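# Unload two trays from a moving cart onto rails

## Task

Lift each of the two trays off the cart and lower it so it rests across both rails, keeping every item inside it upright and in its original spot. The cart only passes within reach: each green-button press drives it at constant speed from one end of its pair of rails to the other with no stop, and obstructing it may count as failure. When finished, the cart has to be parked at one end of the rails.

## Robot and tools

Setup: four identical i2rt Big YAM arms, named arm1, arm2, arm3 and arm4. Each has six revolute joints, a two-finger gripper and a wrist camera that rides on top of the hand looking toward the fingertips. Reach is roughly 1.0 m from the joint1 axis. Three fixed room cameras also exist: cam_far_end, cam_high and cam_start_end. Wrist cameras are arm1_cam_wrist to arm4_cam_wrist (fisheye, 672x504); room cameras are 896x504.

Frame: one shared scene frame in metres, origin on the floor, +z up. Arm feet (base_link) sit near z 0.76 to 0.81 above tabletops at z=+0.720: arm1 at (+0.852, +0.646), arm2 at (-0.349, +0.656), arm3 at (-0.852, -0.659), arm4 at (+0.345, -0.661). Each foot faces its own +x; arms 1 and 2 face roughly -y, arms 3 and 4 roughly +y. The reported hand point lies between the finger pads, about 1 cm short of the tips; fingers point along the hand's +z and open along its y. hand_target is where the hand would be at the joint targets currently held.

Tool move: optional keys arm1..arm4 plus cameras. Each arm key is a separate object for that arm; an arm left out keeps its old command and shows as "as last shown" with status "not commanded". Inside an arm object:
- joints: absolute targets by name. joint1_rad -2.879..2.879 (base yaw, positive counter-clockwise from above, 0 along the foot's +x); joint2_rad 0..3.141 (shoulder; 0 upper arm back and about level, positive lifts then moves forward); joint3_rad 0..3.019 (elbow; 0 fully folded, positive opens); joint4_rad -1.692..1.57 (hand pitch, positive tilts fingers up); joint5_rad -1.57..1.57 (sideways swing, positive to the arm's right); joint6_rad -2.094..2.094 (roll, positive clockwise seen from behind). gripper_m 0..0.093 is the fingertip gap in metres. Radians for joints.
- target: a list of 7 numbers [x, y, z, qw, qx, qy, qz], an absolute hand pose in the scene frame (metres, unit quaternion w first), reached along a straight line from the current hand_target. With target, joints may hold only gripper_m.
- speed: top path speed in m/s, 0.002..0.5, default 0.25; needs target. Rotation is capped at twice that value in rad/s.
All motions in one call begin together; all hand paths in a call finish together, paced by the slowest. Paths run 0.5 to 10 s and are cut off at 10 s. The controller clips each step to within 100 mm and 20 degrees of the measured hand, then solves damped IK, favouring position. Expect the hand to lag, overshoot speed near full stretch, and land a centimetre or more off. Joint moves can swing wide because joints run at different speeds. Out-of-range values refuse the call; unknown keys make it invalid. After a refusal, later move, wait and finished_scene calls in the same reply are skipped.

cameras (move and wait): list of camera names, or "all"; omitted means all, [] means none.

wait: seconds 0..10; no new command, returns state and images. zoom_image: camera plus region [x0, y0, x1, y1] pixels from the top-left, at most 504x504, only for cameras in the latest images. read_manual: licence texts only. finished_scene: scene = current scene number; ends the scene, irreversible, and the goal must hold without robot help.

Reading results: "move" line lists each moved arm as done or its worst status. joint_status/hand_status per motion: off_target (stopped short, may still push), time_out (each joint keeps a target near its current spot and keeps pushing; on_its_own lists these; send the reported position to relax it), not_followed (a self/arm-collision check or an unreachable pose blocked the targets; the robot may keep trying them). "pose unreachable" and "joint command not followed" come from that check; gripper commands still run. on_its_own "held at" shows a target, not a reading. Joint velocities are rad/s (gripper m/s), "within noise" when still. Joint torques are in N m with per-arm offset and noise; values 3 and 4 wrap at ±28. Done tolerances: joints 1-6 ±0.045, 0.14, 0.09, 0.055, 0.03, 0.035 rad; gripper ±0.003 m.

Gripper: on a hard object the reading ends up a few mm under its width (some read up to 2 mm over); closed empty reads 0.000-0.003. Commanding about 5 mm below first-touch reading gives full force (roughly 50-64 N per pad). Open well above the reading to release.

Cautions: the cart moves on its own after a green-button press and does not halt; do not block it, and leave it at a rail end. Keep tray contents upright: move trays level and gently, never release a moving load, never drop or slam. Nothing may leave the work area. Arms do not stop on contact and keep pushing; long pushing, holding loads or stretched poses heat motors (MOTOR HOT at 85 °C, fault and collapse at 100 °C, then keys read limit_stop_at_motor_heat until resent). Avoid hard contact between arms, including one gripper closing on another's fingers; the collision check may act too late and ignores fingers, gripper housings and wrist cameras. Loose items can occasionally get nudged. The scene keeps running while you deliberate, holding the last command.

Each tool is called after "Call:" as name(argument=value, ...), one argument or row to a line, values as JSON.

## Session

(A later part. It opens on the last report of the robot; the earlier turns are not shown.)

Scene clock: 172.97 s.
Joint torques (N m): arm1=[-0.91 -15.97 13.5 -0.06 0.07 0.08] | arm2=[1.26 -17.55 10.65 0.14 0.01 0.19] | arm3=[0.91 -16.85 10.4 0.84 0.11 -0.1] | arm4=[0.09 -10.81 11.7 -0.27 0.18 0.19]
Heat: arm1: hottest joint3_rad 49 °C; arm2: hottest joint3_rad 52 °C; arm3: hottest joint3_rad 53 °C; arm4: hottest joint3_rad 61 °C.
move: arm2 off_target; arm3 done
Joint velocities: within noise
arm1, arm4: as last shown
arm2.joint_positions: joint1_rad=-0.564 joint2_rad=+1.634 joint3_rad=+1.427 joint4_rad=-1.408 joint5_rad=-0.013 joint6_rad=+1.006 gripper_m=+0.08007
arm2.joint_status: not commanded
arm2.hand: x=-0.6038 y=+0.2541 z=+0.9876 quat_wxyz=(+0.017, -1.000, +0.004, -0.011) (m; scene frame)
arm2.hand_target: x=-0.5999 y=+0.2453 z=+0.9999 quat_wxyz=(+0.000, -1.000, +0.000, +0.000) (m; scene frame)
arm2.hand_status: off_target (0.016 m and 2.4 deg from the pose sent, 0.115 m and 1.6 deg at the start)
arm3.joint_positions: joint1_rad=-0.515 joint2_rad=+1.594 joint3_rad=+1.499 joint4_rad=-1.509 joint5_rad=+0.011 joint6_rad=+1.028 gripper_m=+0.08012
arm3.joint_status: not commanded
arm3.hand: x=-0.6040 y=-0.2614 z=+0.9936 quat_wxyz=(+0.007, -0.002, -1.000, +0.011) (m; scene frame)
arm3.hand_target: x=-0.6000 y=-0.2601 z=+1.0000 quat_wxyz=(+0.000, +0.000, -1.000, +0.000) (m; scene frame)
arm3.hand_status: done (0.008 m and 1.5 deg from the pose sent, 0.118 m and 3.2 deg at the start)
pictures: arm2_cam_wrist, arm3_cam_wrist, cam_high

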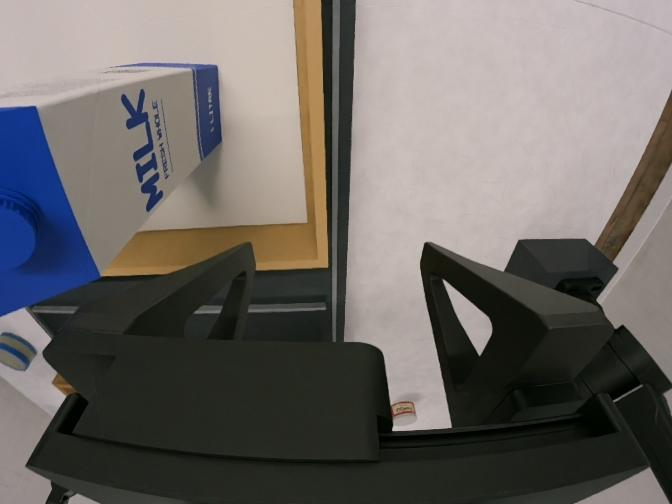

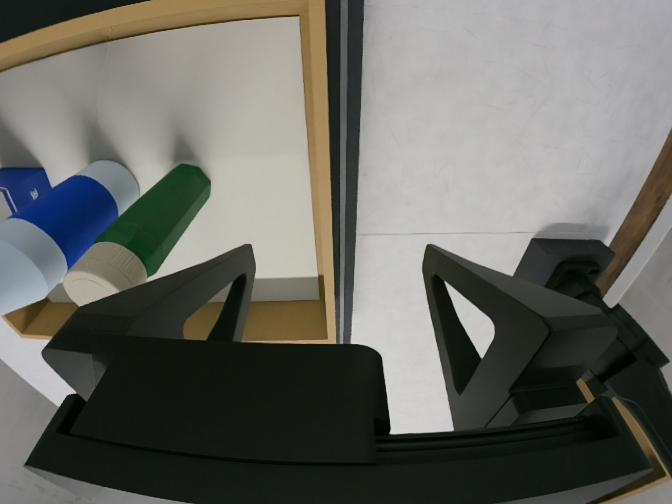

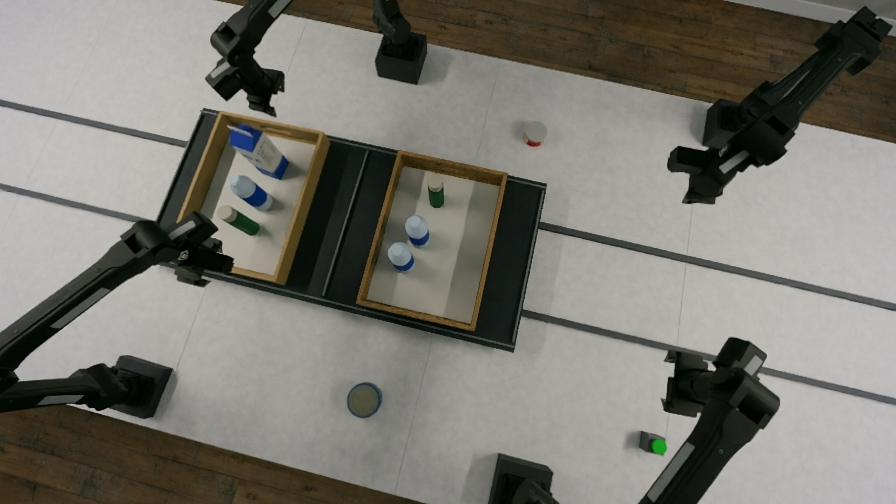

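Call:
move(
  arm1={"target":[0.60,0.245,0.99,0,1,0,0]},
  arm4={"target":[0.60,-0.26,0.99,0,0,1,0]},
  cameras=["cam_high","arm1_cam_wrist","arm4_cam_wrist","arm2_cam_wrist","arm3_cam_wrist"],
)

Scene clock: 192.03 s.
Joint torques (N m): arm1=[-0.15 -14.39 9.88 0.9 0.03 0.11] | arm2=[1.2 -17.55 10.66 0.12 0.01 0.19] | arm3=[0.85 -16.09 10.3 1.07 0.06 -0.05] | arm4=[0.21 -14.04 8.75 0.66 0.13 -0.1]
Heat: arm1: hottest joint3_rad 50 °C; arm2: hottest joint3_rad 49 °C; arm3: hottest joint3_rad 48 °C; arm4: hottest joint3_rad 63 °C.
move: arm1 off_target; arm4 done
Joint velocities: within noise
arm1.joint_positions: joint1_rad=-0.519 joint2_rad=+1.590 joint3_rad=+1.405 joint4_rad=-1.410 joint5_rad=+0.006 joint6_rad=+1.004 gripper_m=+0.08010
arm1.joint_status: not commanded
arm1.hand: x=+0.5990 y=+0.2521 z=+0.9808 quat_wxyz=(+0.015, -1.000, -0.001, -0.009) (m; scene frame)
arm1.hand_target: x=+0.6002 y=+0.2451 z=+0.9900 quat_wxyz=(+0.000, -1.000, +0.000, +0.000) (m; scene frame)
arm1.hand_status: off_target (0.012 m and 2.0 deg from the pose sent, 0.126 m and 2.6 deg at the start)
arm2, arm3: as last shown
arm2.hand: x=-0.6038 y=+0.2540 z=+0.9876 quat_wxyz=(+0.017, -1.000, +0.005, -0.011) (m; scene frame)
arm4.joint_positions: joint1_rad=-0.540 joint2_rad=+1.575 joint3_rad=+1.425 joint4_rad=-1.421 joint5_rad=+0.013 joint6_rad=+1.033 gripper_m=+0.07992
arm4.joint_status: not commanded
arm4.hand: x=+0.5964 y=-0.2625 z=+0.9923 quat_wxyz=(+0.002, -0.006, -1.000, +0.003) (m; scene frame)
arm4.hand_target: x=+0.6000 y=-0.2600 z=+0.9900 quat_wxyz=(+0.000, +0.000, -1.000, +0.000) (m; scene frame)
arm4.hand_status: done (0.005 m and 0.8 deg from the pose sent, 0.139 m and 2.0 deg at the start)
pictures: arm1_cam_wrist, arm2_cam_wrist, arm3_cam_wrist, arm4_cam_wrist, cam_high

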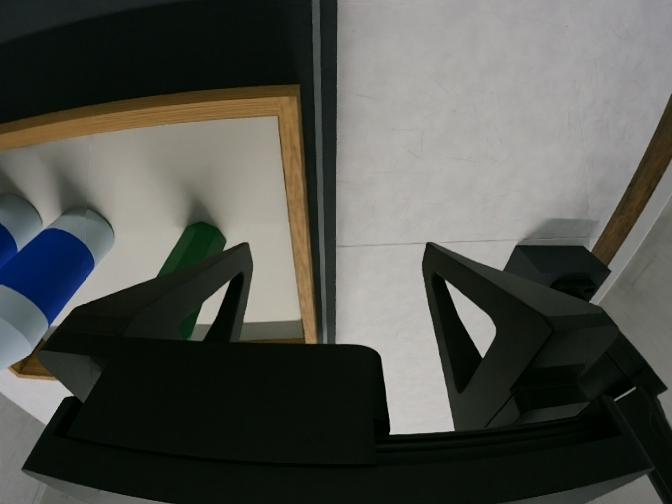

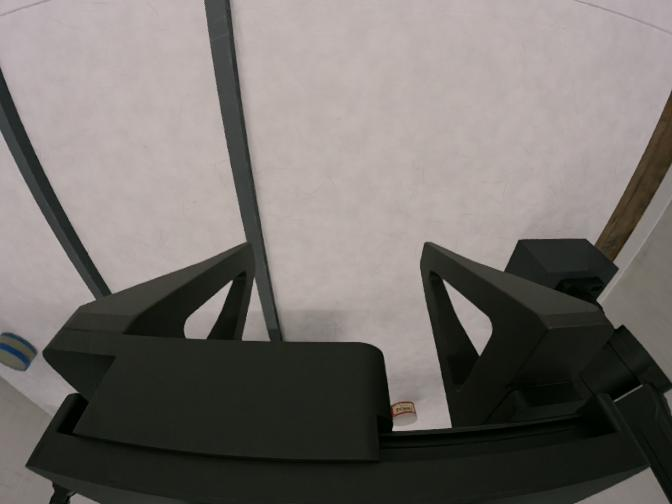

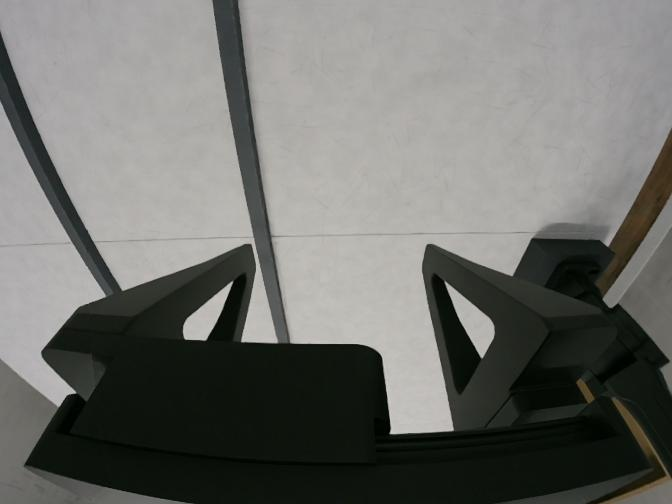

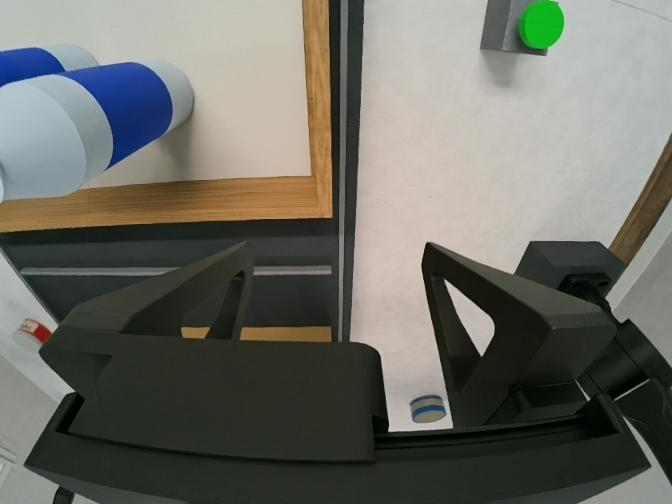

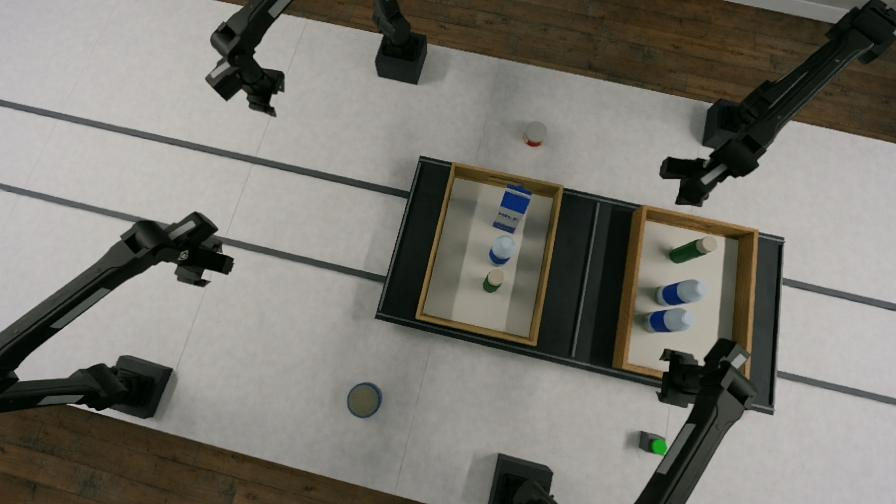

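Call:
move(
  arm1={"target":[0.60,0.22,1.06,0,1,0,0],"joints":{"gripper_m":0.055}},
  arm2={"target":[-0.60,0.24,1.06,0,1,0,0],"joints":{"gripper_m":0.055}},
  arm3={"target":[-0.60,-0.254,1.06,0,0,1,0],"joints":{"gripper_m":0.055}},
  cameras=["cam_far_end","cam_high"],
)

Call:
move(
  arm4={"target":[0.704,-0.447,0.86,0,0,1,0],"joints":{"gripper_m":0.0}},
  cameras=["cam_far_end","cam_high"],
)

Scene clock: 243.07 s.
Joint torques (N m): arm1=[0.03 -13.8 12.16 -0.01 0 0.08] | arm2=[1.49 -16.79 13.67 -0.59 0.02 0.17] | arm3=[1.44 -15.5 12.68 0.1 0.04 -0.04] | arm4=[0.32 -14.27 8.75 0.7 0.14 -0.11]
Heat: arm1: hottest joint3_rad 48 °C; arm2: hottest joint3_rad 46 °C; arm3: hottest joint2_rad 45 °C; arm4: hottest joint3_rad 61 °C.
move: arm1 off_target; arm2 off_target; arm3 off_target
Joint velocities: within noise
arm1.joint_positions: joint1_rad=-0.491 joint2_rad=+1.606 joint3_rad=+1.613 joint4_rad=-1.577 joint5_rad=+0.006 joint6_rad=+1.032 gripper_m=+0.05511
arm1.joint_status: all done
arm1.hand: x=+0.5999 y=+0.2285 z=+1.0523 quat_wxyz=(+0.004, -1.000, -0.002, -0.002) (m; scene frame)
arm1.hand_target: x=+0.6001 y=+0.2202 z=+1.0600 quat_wxyz=(+0.000, -1.000, +0.000, +0.000) (m; scene frame)
arm1.hand_status: off_target (0.011 m and 0.6 deg from the pose sent, 0.085 m and 2.0 deg at the start)
arm2.joint_positions: joint1_rad=-0.561 joint2_rad=+1.616 joint3_rad=+1.545 joint4_rad=-1.544 joint5_rad=-0.013 joint6_rad=+1.010 gripper_m=+0.05507
arm2.joint_status: all done
arm2.hand: x=-0.6021 y=+0.2528 z=+1.0400 quat_wxyz=(+0.018, -1.000, +0.005, -0.011) (m; scene frame)
arm2.hand_target: x=-0.5996 y=+0.2408 z=+1.0600 quat_wxyz=(+0.000, -1.000, +0.000, +0.000) (m; scene frame)
arm2.hand_status: off_target (0.024 m and 2.5 deg from the pose sent, 0.074 m and 2.3 deg at the start)
arm3.joint_positions: joint1_rad=-0.515 joint2_rad=+1.593 joint3_rad=+1.641 joint4_rad=-1.649 joint5_rad=+0.011 joint6_rad=+1.028 gripper_m=+0.05513
arm3.joint_status: all done
arm3.hand: x=-0.6029 y=-0.2606 z=+1.0485 quat_wxyz=(+0.006, -0.002, -1.000, +0.009) (m; scene frame)
arm3.hand_target: x=-0.6001 y=-0.2543 z=+1.0599 quat_wxyz=(+0.000, +0.000, -1.000, +0.000) (m; scene frame)
arm3.hand_status: off_target (0.014 m and 1.2 deg from the pose sent, 0.067 m and 1.5 deg at the start)
arm4: as last shown
arm4.joint_positions: joint1_rad=-0.540 joint2_rad=+1.575 joint3_rad=+1.425 joint4_rad=-1.421 joint5_rad=+0.013 joint6_rad=+1.032 gripper_m=+0.07992
pictures: cam_far_end, cam_high

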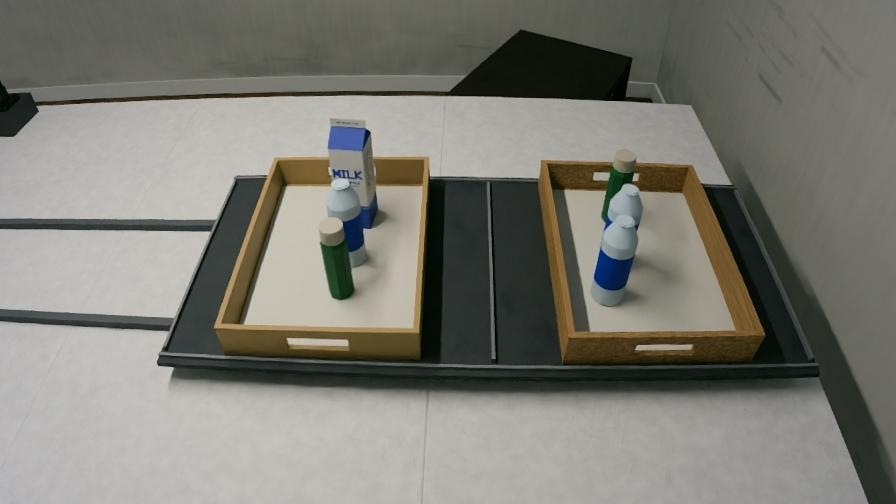

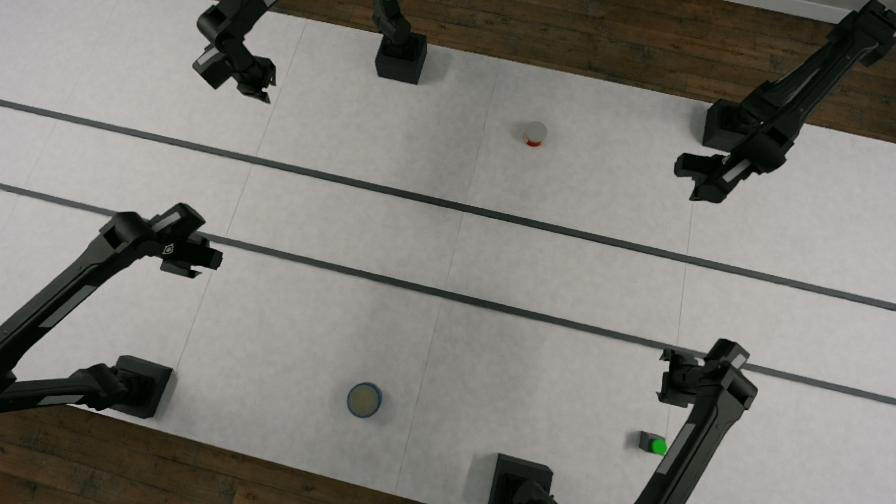

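Scene clock: 244.93 s.
Joint torques (N m): arm1=[-0.44 -13.8 11.81 -0.13 -0.01 0.06] | arm2=[1.14 -16.73 13.67 -0.61 0.01 0.17] | arm3=[2.08 -14.92 12.94 -0.03 0.04 -0.02] | arm4=[1.03 -10.87 7.31 0.73 -0.04 -0.11]
Heat: arm1: hottest joint3_rad 48 °C; arm2: hottest joint3_rad 46 °C; arm3: hottest joint2_rad 45 °C; arm4: hottest joint3_rad 60 °C.
move: arm4 off_target
Joint velocities: within noise
arm1, arm2, arm3: as last shown
arm1.hand: x=+0.5999 y=+0.2285 z=+1.0523 quat_wxyz=(+0.004, -1.000, -0.001, -0.002) (m; scene frame)
arm2.hand_target: x=-0.5997 y=+0.2408 z=+1.0600 quat_wxyz=(+0.000, -1.000, +0.000, +0.000) (m; scene frame)
arm3.hand: x=-0.6029 y=-0.2607 z=+1.0485 quat_wxyz=(+0.006, -0.002, -1.000, +0.009) (m; scene frame)
arm3.hand_target: x=-0.6002 y=-0.2543 z=+1.0599 quat_wxyz=(+0.000, +0.000, -1.000, +0.000) (m; scene frame)
arm4.joint_positions: joint1_rad=-1.025 joint2_rad=+1.525 joint3_rad=+1.034 joint4_rad=-1.052 joint5_rad=+0.011 joint6_rad=+0.560 gripper_m=+0.00033
arm4.joint_status: all done
arm4.hand: x=+0.7057 y=-0.4501 z=+0.8703 quat_wxyz=(-0.007, -0.012, -1.000, -0.003) (m; scene frame)
arm4.hand_target: x=+0.7038 y=-0.4472 z=+0.8602 quat_wxyz=(+0.000, +0.000, -1.000, +0.000) (m; scene frame)
arm4.hand_status: off_target (0.011 m and 1.6 deg from the pose sent, 0.251 m and 0.8 deg at the start)
pictures: cam_far_end, cam_high

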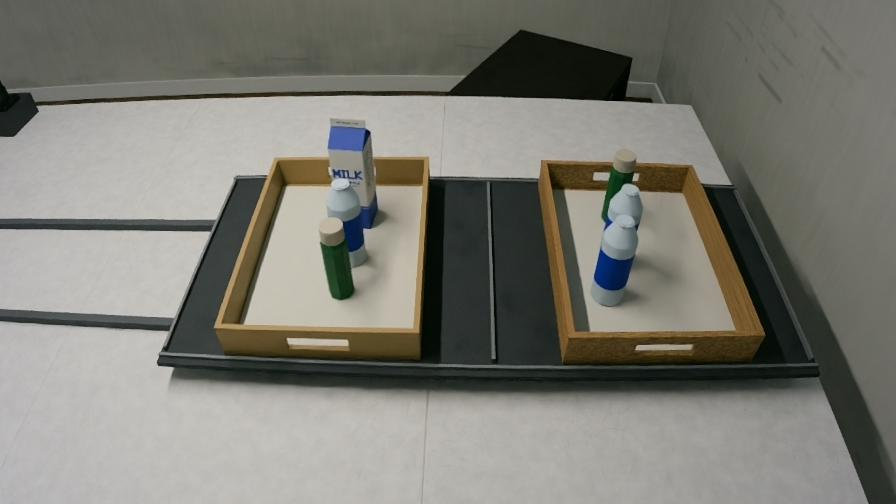

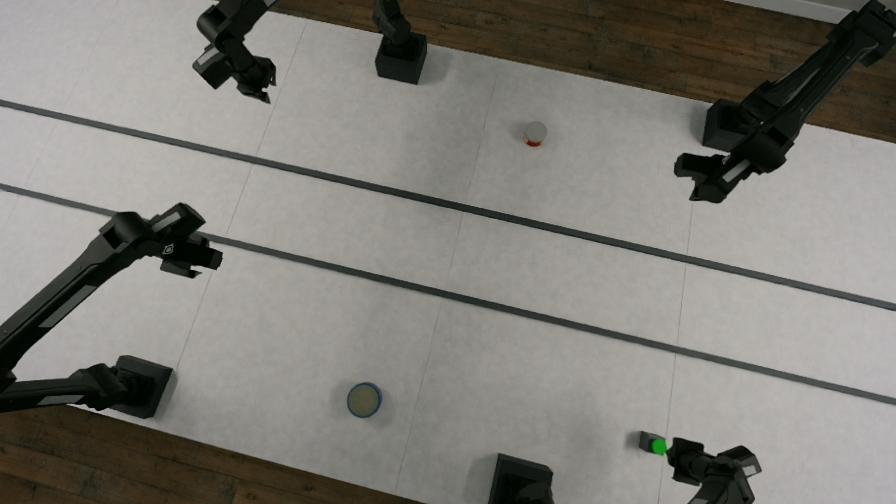

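Call:
move(
  arm4={"target":[0.704,-0.447,0.765,0,0,1,0],"speed":0.12},
  cameras=["cam_far_end"],
)

Call:
move(
  arm4={"target":[0.70,-0.43,0.98,0,0,1,0],"joints":{"gripper_m":0.055}},
  cameras=[],
)

Call:
move(
  arm4={"target":[0.60,-0.248,1.06,0,0,1,0]},
  cameras=["cam_far_end"],
)

Scene clock: 251.47 s.
Joint torques (N m): arm1=[0.85 -13.98 12.1 -0.05 0.04 0.08] | arm2=[1.08 -16.62 13.63 -0.66 0.02 0.17] | arm3=[2.14 -14.62 12.96 0.09 0.02 -0.03] | arm4=[0.97 -7.12 4.82 2.96 -0.01 -0.12]
Heat: arm1: hottest joint3_rad 48 °C; arm2: hottest joint3_rad 46 °C; arm3: hottest joint3_rad 45 °C; arm4: hottest joint3_rad 58 °C.
move: arm4 off_target
Joint velocities: within noise
arm1, arm2, arm3: as last shown
arm2.hand: x=-0.6020 y=+0.2529 z=+1.0400 quat_wxyz=(+0.018, -1.000, +0.005, -0.011) (m; scene frame)
arm2.hand_target: x=-0.5996 y=+0.2408 z=+1.0600 quat_wxyz=(+0.000, -1.000, +0.000, +0.000) (m; scene frame)
arm4.joint_positions: joint1_rad=-1.025 joint2_rad=+1.623 joint3_rad=+0.952 joint4_rad=-0.846 joint5_rad=+0.011 joint6_rad=+0.557 gripper_m=+0.00033
arm4.joint_status: not commanded
arm4.hand: x=+0.7093 y=-0.4472 z=+0.8062 quat_wxyz=(-0.017, -0.011, -1.000, -0.009) (m; scene frame)
arm4.hand_target: x=+0.7012 y=-0.4490 z=+0.7685 quat_wxyz=(+0.000, +0.000, -1.000, +0.000) (m; scene frame)
arm4.hand_status: off_target (0.042 m and 2.6 deg from the pose sent, 0.105 m and 1.6 deg at the start)
pictures: cam_far_end

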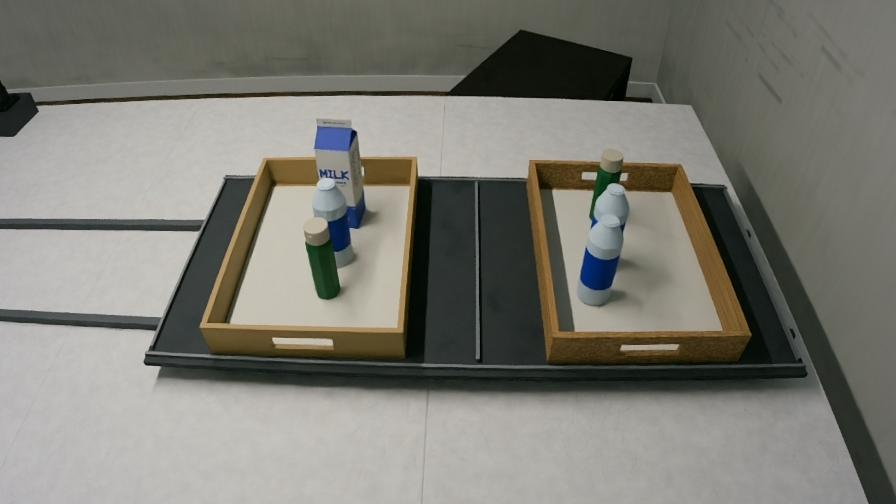

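Scene clock: 252.97 s.
Joint torques (N m): arm1=[0.26 -13.51 11.93 -0.12 0.03 0.05] | arm2=[1.49 -16.79 13.63 -0.62 0.01 0.19] | arm3=[1.85 -15.09 12.85 0.14 0.04 0] | arm4=[1.14 -11.52 11.07 -0.28 0.14 0.2]
Heat: arm1: hottest joint3_rad 49 °C; arm2: hottest joint3_rad 46 °C; arm3: hottest joint3_rad 46 °C; arm4: hottest joint3_rad 58 °C.
move: arm4 off_target
Joint velocities: within noise
arm1, arm2, arm3: as last shown
arm4.joint_positions: joint1_rad=-0.981 joint2_rad=+1.438 joint3_rad=+1.220 joint4_rad=-1.353 joint5_rad=+0.007 joint6_rad=+0.570 gripper_m=+0.05491
arm4.joint_status: all done
arm4.hand: x=+0.6941 y=-0.4366 z=+0.9708 quat_wxyz=(+0.006, +0.005, -1.000, +0.003) (m; scene frame)
arm4.hand_target: x=+0.6997 y=-0.4301 z=+0.9800 quat_wxyz=(+0.000, +0.000, -1.000, +0.000) (m; scene frame)
arm4.hand_status: off_target (0.013 m and 1.0 deg from the pose sent, 0.175 m and 2.6 deg at the start)
pictures: none
No camera images: "cameras" was empty.

Scene clock: 254.70 s.
Joint torques (N m): arm1=[0.26 -14.1 12.18 -0.14 0.04 0.07] | arm2=[1.26 -16.62 13.68 -0.68 0.03 0.19] | arm3=[1.26 -14.86 12.92 0.14 0.05 -0.01] | arm4=[0.26 -12.63 12.11 -0.32 0.18 0.2]
Heat: arm1: hottest joint3_rad 49 °C; arm2: hottest joint3_rad 46 °C; arm3: hottest joint3_rad 46 °C; arm4: hottest joint3_rad 58 °C.
move: arm4 off_target
Joint velocities: within noise
arm1, arm2, arm3: as last shown
arm4.joint_positions: joint1_rad=-0.522 joint2_rad=+1.568 joint3_rad=+1.581 joint4_rad=-1.582 joint5_rad=+0.013 joint6_rad=+1.016 gripper_m=+0.05491
arm4.joint_status: not commanded
arm4.hand: x=+0.5910 y=-0.2563 z=+1.0550 quat_wxyz=(+0.002, +0.011, -1.000, +0.002) (m; scene frame)
arm4.hand_target: x=+0.5998 y=-0.2483 z=+1.0599 quat_wxyz=(+0.000, +0.000, -1.000, -0.001) (m; scene frame)
arm4.hand_status: off_target (0.013 m and 1.3 deg from the pose sent, 0.229 m and 1.0 deg at the start)
pictures: cam_far_end

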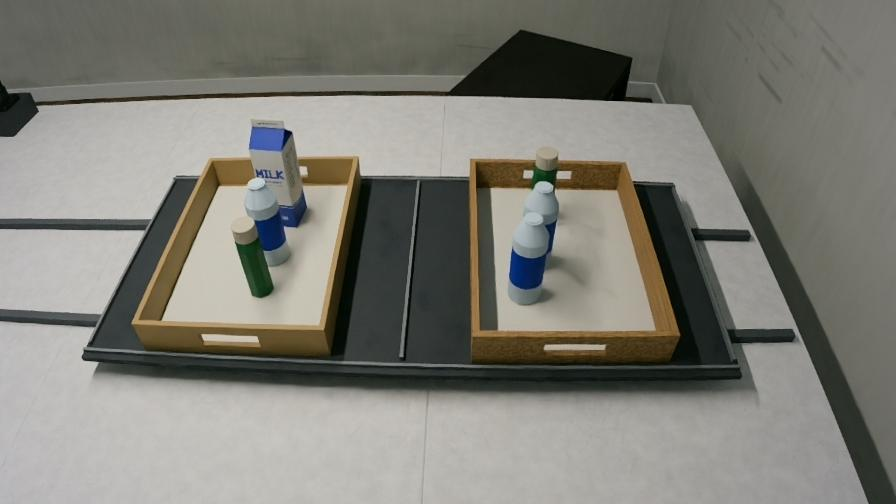

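Call:
wait(
  seconds=10,
  cameras=["cam_high"],
)

Call:
wait(
  seconds=6,
  cameras=["cam_high"],
)

Scene clock: 267.97 s.
Joint torques (N m): arm1=[0.56 -14.33 12.11 -0.03 0.03 0.11] | arm2=[1.26 -16.62 13.71 -0.65 0.01 0.19] | arm3=[1.26 -15.5 13 0.05 0 -0.02] | arm4=[0.15 -12.81 12.15 -0.27 0.19 0.21]
Heat: arm1: hottest joint3_rad 49 °C; arm2: hottest joint3_rad 46 °C; arm3: hottest joint3_rad 47 °C; arm4: hottest joint3_rad 63 °C.
Joint velocities: within noise
arm1.joint_positions: joint1_rad=-0.491 joint2_rad=+1.606 joint3_rad=+1.613 joint4_rad=-1.577 joint5_rad=+0.006 joint6_rad=+1.032 gripper_m=+0.05511
arm1.joint_status: not commanded
arm1.hand: x=+0.5999 y=+0.2285 z=+1.0523 quat_wxyz=(+0.004, -1.000, -0.001, -0.002) (m; scene frame)
arm1.hand_target: x=+0.6001 y=+0.2202 z=+1.0600 quat_wxyz=(+0.000, -1.000, +0.000, +0.000) (m; scene frame)
arm1.hand_status: not commanded
arm2.joint_positions: joint1_rad=-0.561 joint2_rad=+1.616 joint3_rad=+1.545 joint4_rad=-1.544 joint5_rad=-0.013 joint6_rad=+1.010 gripper_m=+0.05507
arm2.joint_status: not commanded
arm2.hand: x=-0.6020 y=+0.2529 z=+1.0400 quat_wxyz=(+0.018, -1.000, +0.005, -0.011) (m; scene frame)
arm2.hand_target: x=-0.5996 y=+0.2408 z=+1.0600 quat_wxyz=(+0.000, -1.000, +0.000, +0.000) (m; scene frame)
arm2.hand_status: not commanded
arm3.joint_positions: joint1_rad=-0.515 joint2_rad=+1.593 joint3_rad=+1.641 joint4_rad=-1.649 joint5_rad=+0.011 joint6_rad=+1.028 gripper_m=+0.05513
arm3.joint_status: not commanded
arm3.hand: x=-0.6029 y=-0.2607 z=+1.0485 quat_wxyz=(+0.006, -0.002, -1.000, +0.009) (m; scene frame)
arm3.hand_target: x=-0.6002 y=-0.2543 z=+1.0599 quat_wxyz=(+0.000, +0.000, -1.000, +0.000) (m; scene frame)
arm3.hand_status: not commanded
arm4.joint_positions: joint1_rad=-0.522 joint2_rad=+1.568 joint3_rad=+1.581 joint4_rad=-1.583 joint5_rad=+0.013 joint6_rad=+1.017 gripper_m=+0.05491
arm4.joint_status: not commanded
arm4.hand: x=+0.5910 y=-0.2564 z=+1.0550 quat_wxyz=(+0.002, +0.011, -1.000, +0.002) (m; scene frame)
arm4.hand_target: x=+0.5998 y=-0.2484 z=+1.0599 quat_wxyz=(+0.000, +0.000, -1.000, +0.000) (m; scene frame)
arm4.hand_status: off_target (0.013 m and 1.3 deg from the pose sent, 0.229 m and 1.0 deg at the start)
wait: 10.00 s; at rest from the start
pictures: cam_high

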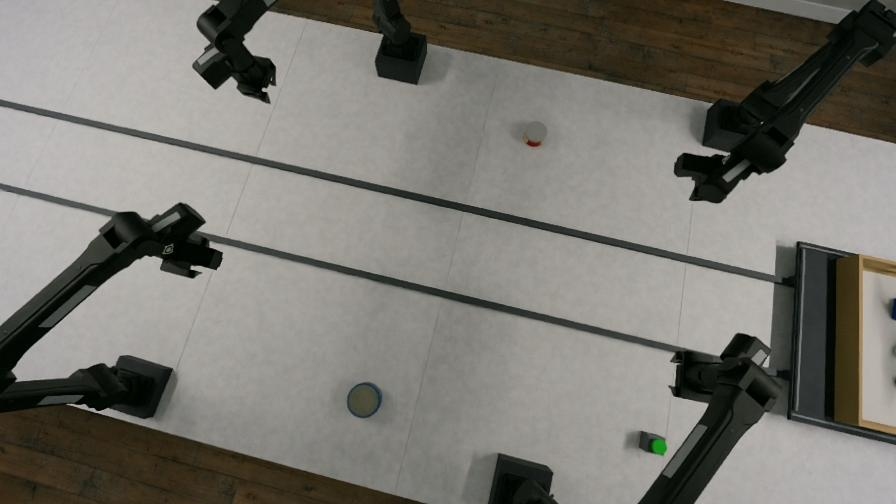

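Scene clock: 273.97 s.
Joint torques (N m): arm1=[-0.56 -14.86 12.01 -0.06 0 -0.01] | arm2=[1.08 -16.62 13.64 -0.61 0.01 0.19] | arm3=[1.73 -15.44 13.08 -0.09 0.05 0.01] | arm4=[0.21 -12.63 12.11 -0.29 0.18 0.2]
Heat: arm1: hottest joint3_rad 49 °C; arm2: hottest joint3_rad 47 °C; arm3: hottest joint3_rad 48 °C; arm4: hottest joint3_rad 64 °C.
Joint velocities: within noise
arm1.joint_positions: joint1_rad=-0.491 joint2_rad=+1.606 joint3_rad=+1.613 joint4_rad=-1.577 joint5_rad=+0.006 joint6_rad=+1.032 gripper_m=+0.05511
arm1.joint_status: not commanded
arm1.hand: x=+0.5999 y=+0.2285 z=+1.0523 quat_wxyz=(+0.004, -1.000, -0.001, -0.002) (m; scene frame)
arm1.hand_target: x=+0.6001 y=+0.2202 z=+1.0600 quat_wxyz=(+0.000, -1.000, +0.000, +0.000) (m; scene frame)
arm1.hand_status: not commanded
arm2.joint_positions: joint1_rad=-0.561 joint2_rad=+1.616 joint3_rad=+1.545 joint4_rad=-1.544 joint5_rad=-0.013 joint6_rad=+1.010 gripper_m=+0.05507
arm2.joint_status: not commanded
arm2.hand: x=-0.6020 y=+0.2529 z=+1.0400 quat_wxyz=(+0.018, -1.000, +0.005, -0.011) (m; scene frame)
arm2.hand_target: x=-0.5996 y=+0.2408 z=+1.0600 quat_wxyz=(+0.000, -1.000, +0.000, +0.000) (m; scene frame)
arm2.hand_status: not commanded
arm3.joint_positions: joint1_rad=-0.515 joint2_rad=+1.593 joint3_rad=+1.641 joint4_rad=-1.649 joint5_rad=+0.011 joint6_rad=+1.028 gripper_m=+0.05513
arm3.joint_status: not commanded
arm3.hand: x=-0.6029 y=-0.2607 z=+1.0485 quat_wxyz=(+0.006, -0.002, -1.000, +0.009) (m; scene frame)
arm3.hand_target: x=-0.6002 y=-0.2543 z=+1.0599 quat_wxyz=(+0.000, +0.000, -1.000, +0.000) (m; scene frame)
arm3.hand_status: not commanded
arm4.joint_positions: joint1_rad=-0.522 joint2_rad=+1.568 joint3_rad=+1.581 joint4_rad=-1.583 joint5_rad=+0.013 joint6_rad=+1.017 gripper_m=+0.05491
arm4.joint_status: not commanded
arm4.hand: x=+0.5910 y=-0.2564 z=+1.0550 quat_wxyz=(+0.002, +0.011, -1.000, +0.002) (m; scene frame)
arm4.hand_target: x=+0.5998 y=-0.2484 z=+1.0599 quat_wxyz=(+0.000, +0.000, -1.000, +0.000) (m; scene frame)
arm4.hand_status: off_target (0.013 m and 1.3 deg from the pose sent, 0.229 m and 1.0 deg at the start)
wait: 6.00 s; at rest by 0.27 s
pictures: cam_high

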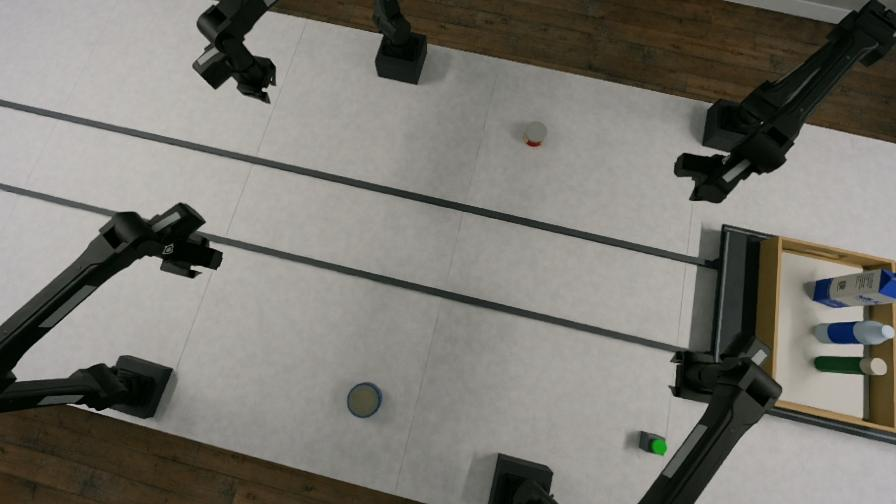

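Call:
wait(
  seconds=5,
  cameras=["cam_high","arm1_cam_wrist"],
)

Scene clock: 285.77 s.
Joint torques (N m): arm1=[0.44 -14.74 12.01 -0.09 0 -0.02] | arm2=[1.26 -16.67 13.68 -0.61 0.02 0.17] | arm3=[1.67 -14.74 12.9 0.09 0.06 0.01] | arm4=[0.15 -12.57 12.16 -0.28 0.18 0.2]
Heat: arm1: hottest joint3_rad 50 °C; arm2: hottest joint3_rad 47 °C; arm3: hottest joint3_rad 49 °C; arm4: hottest joint3_rad 67 °C.
Joint velocities: within noise
arm1.joint_positions: joint1_rad=-0.491 joint2_rad=+1.606 joint3_rad=+1.613 joint4_rad=-1.577 joint5_rad=+0.006 joint6_rad=+1.032 gripper_m=+0.05511
arm1.joint_status: not commanded
arm1.hand: x=+0.5999 y=+0.2285 z=+1.0523 quat_wxyz=(+0.004, -1.000, -0.001, -0.002) (m; scene frame)
arm1.hand_target: x=+0.6001 y=+0.2202 z=+1.0600 quat_wxyz=(+0.000, -1.000, +0.000, +0.000) (m; scene frame)
arm1.hand_status: not commanded
arm2.joint_positions: joint1_rad=-0.561 joint2_rad=+1.616 joint3_rad=+1.545 joint4_rad=-1.544 joint5_rad=-0.013 joint6_rad=+1.010 gripper_m=+0.05507
arm2.joint_status: not commanded
arm2.hand: x=-0.6020 y=+0.2529 z=+1.0400 quat_wxyz=(+0.018, -1.000, +0.005, -0.011) (m; scene frame)
arm2.hand_target: x=-0.5996 y=+0.2408 z=+1.0600 quat_wxyz=(+0.000, -1.000, +0.000, +0.000) (m; scene frame)
arm2.hand_status: not commanded
arm3.joint_positions: joint1_rad=-0.515 joint2_rad=+1.593 joint3_rad=+1.641 joint4_rad=-1.649 joint5_rad=+0.011 joint6_rad=+1.028 gripper_m=+0.05513
arm3.joint_status: not commanded
arm3.hand: x=-0.6029 y=-0.2607 z=+1.0485 quat_wxyz=(+0.006, -0.002, -1.000, +0.009) (m; scene frame)
arm3.hand_target: x=-0.6002 y=-0.2543 z=+1.0599 quat_wxyz=(+0.000, +0.000, -1.000, +0.000) (m; scene frame)
arm3.hand_status: not commanded
arm4.joint_positions: joint1_rad=-0.522 joint2_rad=+1.568 joint3_rad=+1.581 joint4_rad=-1.583 joint5_rad=+0.013 joint6_rad=+1.017 gripper_m=+0.05491
arm4.joint_status: not commanded
arm4.hand: x=+0.5910 y=-0.2564 z=+1.0550 quat_wxyz=(+0.002, +0.011, -1.000, +0.002) (m; scene frame)
arm4.hand_target: x=+0.5998 y=-0.2484 z=+1.0599 quat_wxyz=(+0.000, +0.000, -1.000, +0.000) (m; scene frame)
arm4.hand_status: off_target (0.013 m and 1.3 deg from the pose sent, 0.229 m and 1.0 deg at the start)
wait: 5.00 s; at rest from the start
pictures: arm1_cam_wrist, cam_high

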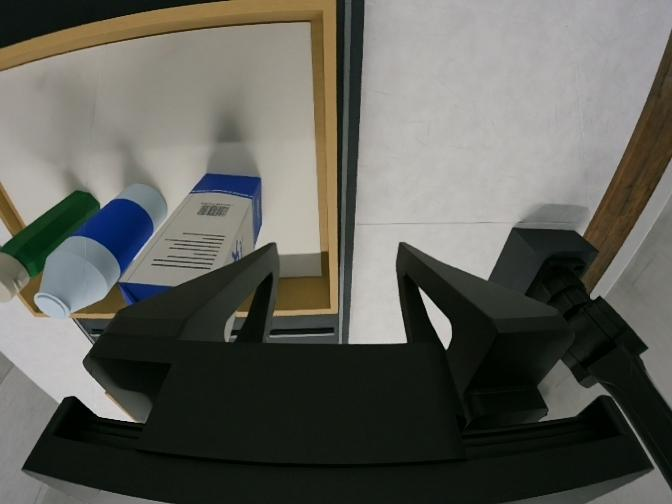

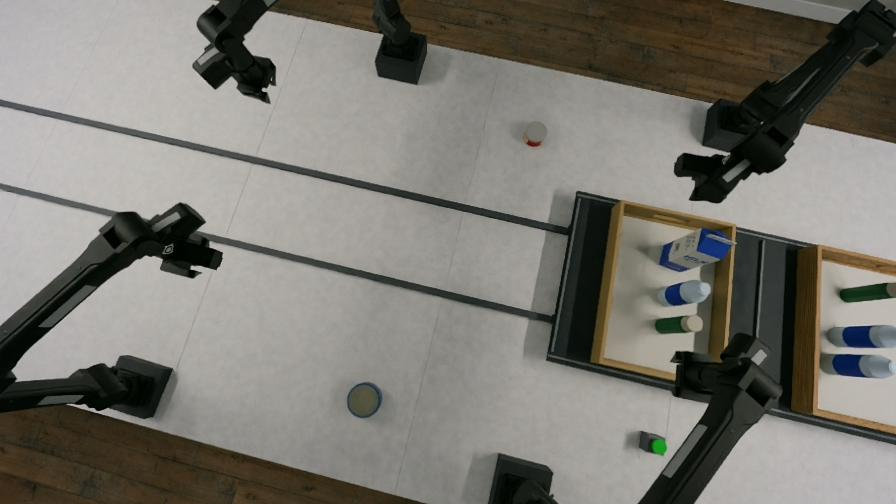

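Call:
wait(
  seconds=4.5,
  cameras=[],
)

Call:
move(
  arm1={"target":[0.60,0.216,0.93,0,1,0,0]},
  arm4={"target":[0.602,-0.247,0.92,0,0,1,0]},
  cameras=["cam_high","arm1_cam_wrist","arm4_cam_wrist"],
)

Scene clock: 298.47 s.
Joint torques (N m): arm1=[0.44 -14.1 12.16 0.01 0.06 0.03] | arm2=[1.32 -16.79 13.72 -0.68 0.01 0.19] | arm3=[2.26 -14.68 13.05 0.14 0.04 0] | arm4=[0.03 -12.75 12.16 -0.25 0.17 0.2]
Heat: arm1: hottest joint3_rad 50 °C; arm2: hottest joint3_rad 47 °C; arm3: hottest joint3_rad 49 °C; arm4: hottest joint3_rad 69 °C.
Joint velocities: within noise
arm1.joint_positions: joint1_rad=-0.491 joint2_rad=+1.606 joint3_rad=+1.613 joint4_rad=-1.577 joint5_rad=+0.006 joint6_rad=+1.032 gripper_m=+0.05511
arm1.joint_status: not commanded
arm1.hand: x=+0.5999 y=+0.2285 z=+1.0523 quat_wxyz=(+0.004, -1.000, -0.001, -0.002) (m; scene frame)
arm1.hand_target: x=+0.6001 y=+0.2202 z=+1.0600 quat_wxyz=(+0.000, -1.000, +0.000, +0.000) (m; scene frame)
arm1.hand_status: not commanded
arm2.joint_positions: joint1_rad=-0.561 joint2_rad=+1.616 joint3_rad=+1.545 joint4_rad=-1.544 joint5_rad=-0.013 joint6_rad=+1.010 gripper_m=+0.05507
arm2.joint_status: not commanded
arm2.hand: x=-0.6020 y=+0.2529 z=+1.0400 quat_wxyz=(+0.018, -1.000, +0.005, -0.011) (m; scene frame)
arm2.hand_target: x=-0.5996 y=+0.2408 z=+1.0600 quat_wxyz=(+0.000, -1.000, +0.000, +0.000) (m; scene frame)
arm2.hand_status: not commanded
arm3.joint_positions: joint1_rad=-0.515 joint2_rad=+1.593 joint3_rad=+1.641 joint4_rad=-1.649 joint5_rad=+0.011 joint6_rad=+1.028 gripper_m=+0.05513
arm3.joint_status: not commanded
arm3.hand: x=-0.6029 y=-0.2607 z=+1.0485 quat_wxyz=(+0.006, -0.002, -1.000, +0.009) (m; scene frame)
arm3.hand_target: x=-0.6002 y=-0.2543 z=+1.0599 quat_wxyz=(+0.000, +0.000, -1.000, +0.000) (m; scene frame)
arm3.hand_status: not commanded
arm4.joint_positions: joint1_rad=-0.522 joint2_rad=+1.568 joint3_rad=+1.581 joint4_rad=-1.583 joint5_rad=+0.013 joint6_rad=+1.017 gripper_m=+0.05491
arm4.joint_status: not commanded
arm4.hand: x=+0.5910 y=-0.2564 z=+1.0550 quat_wxyz=(+0.002, +0.011, -1.000, +0.002) (m; scene frame)
arm4.hand_target: x=+0.5998 y=-0.2484 z=+1.0599 quat_wxyz=(+0.000, +0.000, -1.000, +0.000) (m; scene frame)
arm4.hand_status: off_target (0.013 m and 1.3 deg from the pose sent, 0.229 m and 1.0 deg at the start)
wait: 4.50 s; at rest from the start
pictures: none
No camera images: "cameras" was empty.

Scene clock: 299.70 s.
Joint torques (N m): arm1=[0.21 -16.09 9.28 1.05 -0.01 0.1] | arm2=[1.38 -16.62 13.63 -0.65 0.02 0.19] | arm3=[1.9 -15.38 13 0.08 0.07 0.01] | arm4=[0.03 -14.15 8.38 0.65 0.17 0.12]
Heat: arm1: hottest joint3_rad 50 °C; arm2: hottest joint3_rad 47 °C; arm3: hottest joint3_rad 49 °C; arm4: hottest joint3_rad 68 °C.
move: arm1 done; arm4 done
Joint velocities: within noise
arm1.joint_positions: joint1_rad=-0.488 joint2_rad=+1.679 joint3_rad=+1.369 joint4_rad=-1.273 joint5_rad=+0.006 joint6_rad=+1.034 gripper_m=+0.05511
arm1.joint_status: not commanded
arm1.hand: x=+0.5991 y=+0.2237 z=+0.9268 quat_wxyz=(+0.010, -1.000, -0.001, -0.005) (m; scene frame)
arm1.hand_target: x=+0.6001 y=+0.2161 z=+0.9300 quat_wxyz=(+0.000, -1.000, +0.000, +0.000) (m; scene frame)
arm1.hand_status: done (0.008 m and 1.2 deg from the pose sent, 0.123 m and 0.6 deg at the start)
arm2, arm3: as last shown
arm4.joint_positions: joint1_rad=-0.528 joint2_rad=+1.646 joint3_rad=+1.328 joint4_rad=-1.249 joint5_rad=+0.013 joint6_rad=+1.017 gripper_m=+0.05491
arm4.joint_status: not commanded
arm4.hand: x=+0.5966 y=-0.2482 z=+0.9241 quat_wxyz=(+0.002, +0.008, -1.000, +0.001) (m; scene frame)
arm4.hand_target: x=+0.6020 y=-0.2471 z=+0.9202 quat_wxyz=(+0.000, +0.000, -1.000, +0.000) (m; scene frame)
arm4.hand_status: done (0.007 m and 1.0 deg from the pose sent, 0.136 m and 1.3 deg at the start)
pictures: arm1_cam_wrist, arm4_cam_wrist, cam_high

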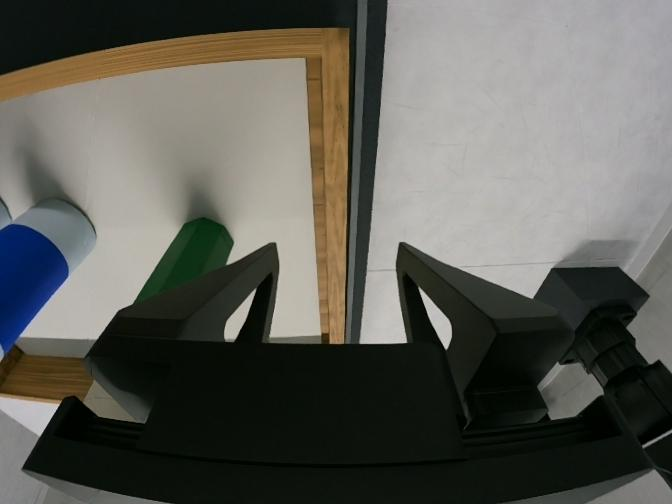

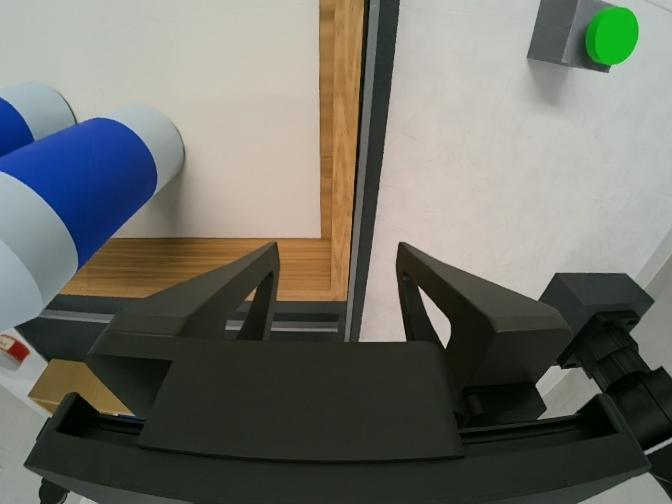

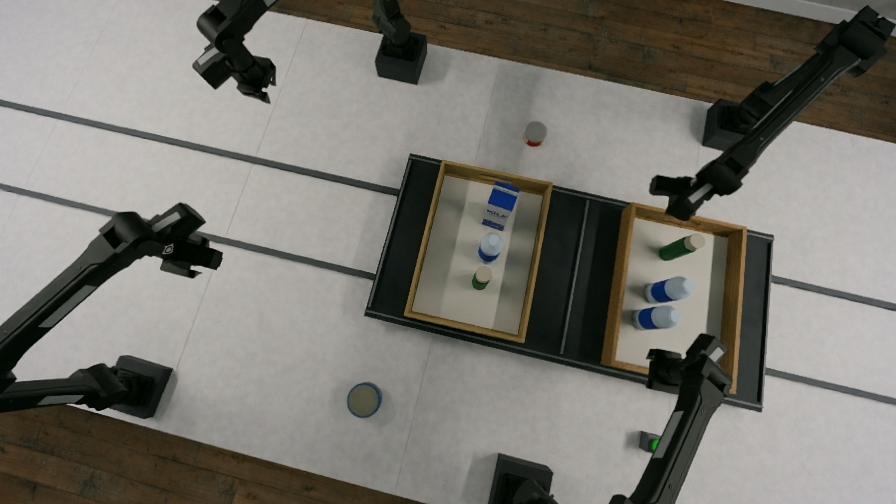

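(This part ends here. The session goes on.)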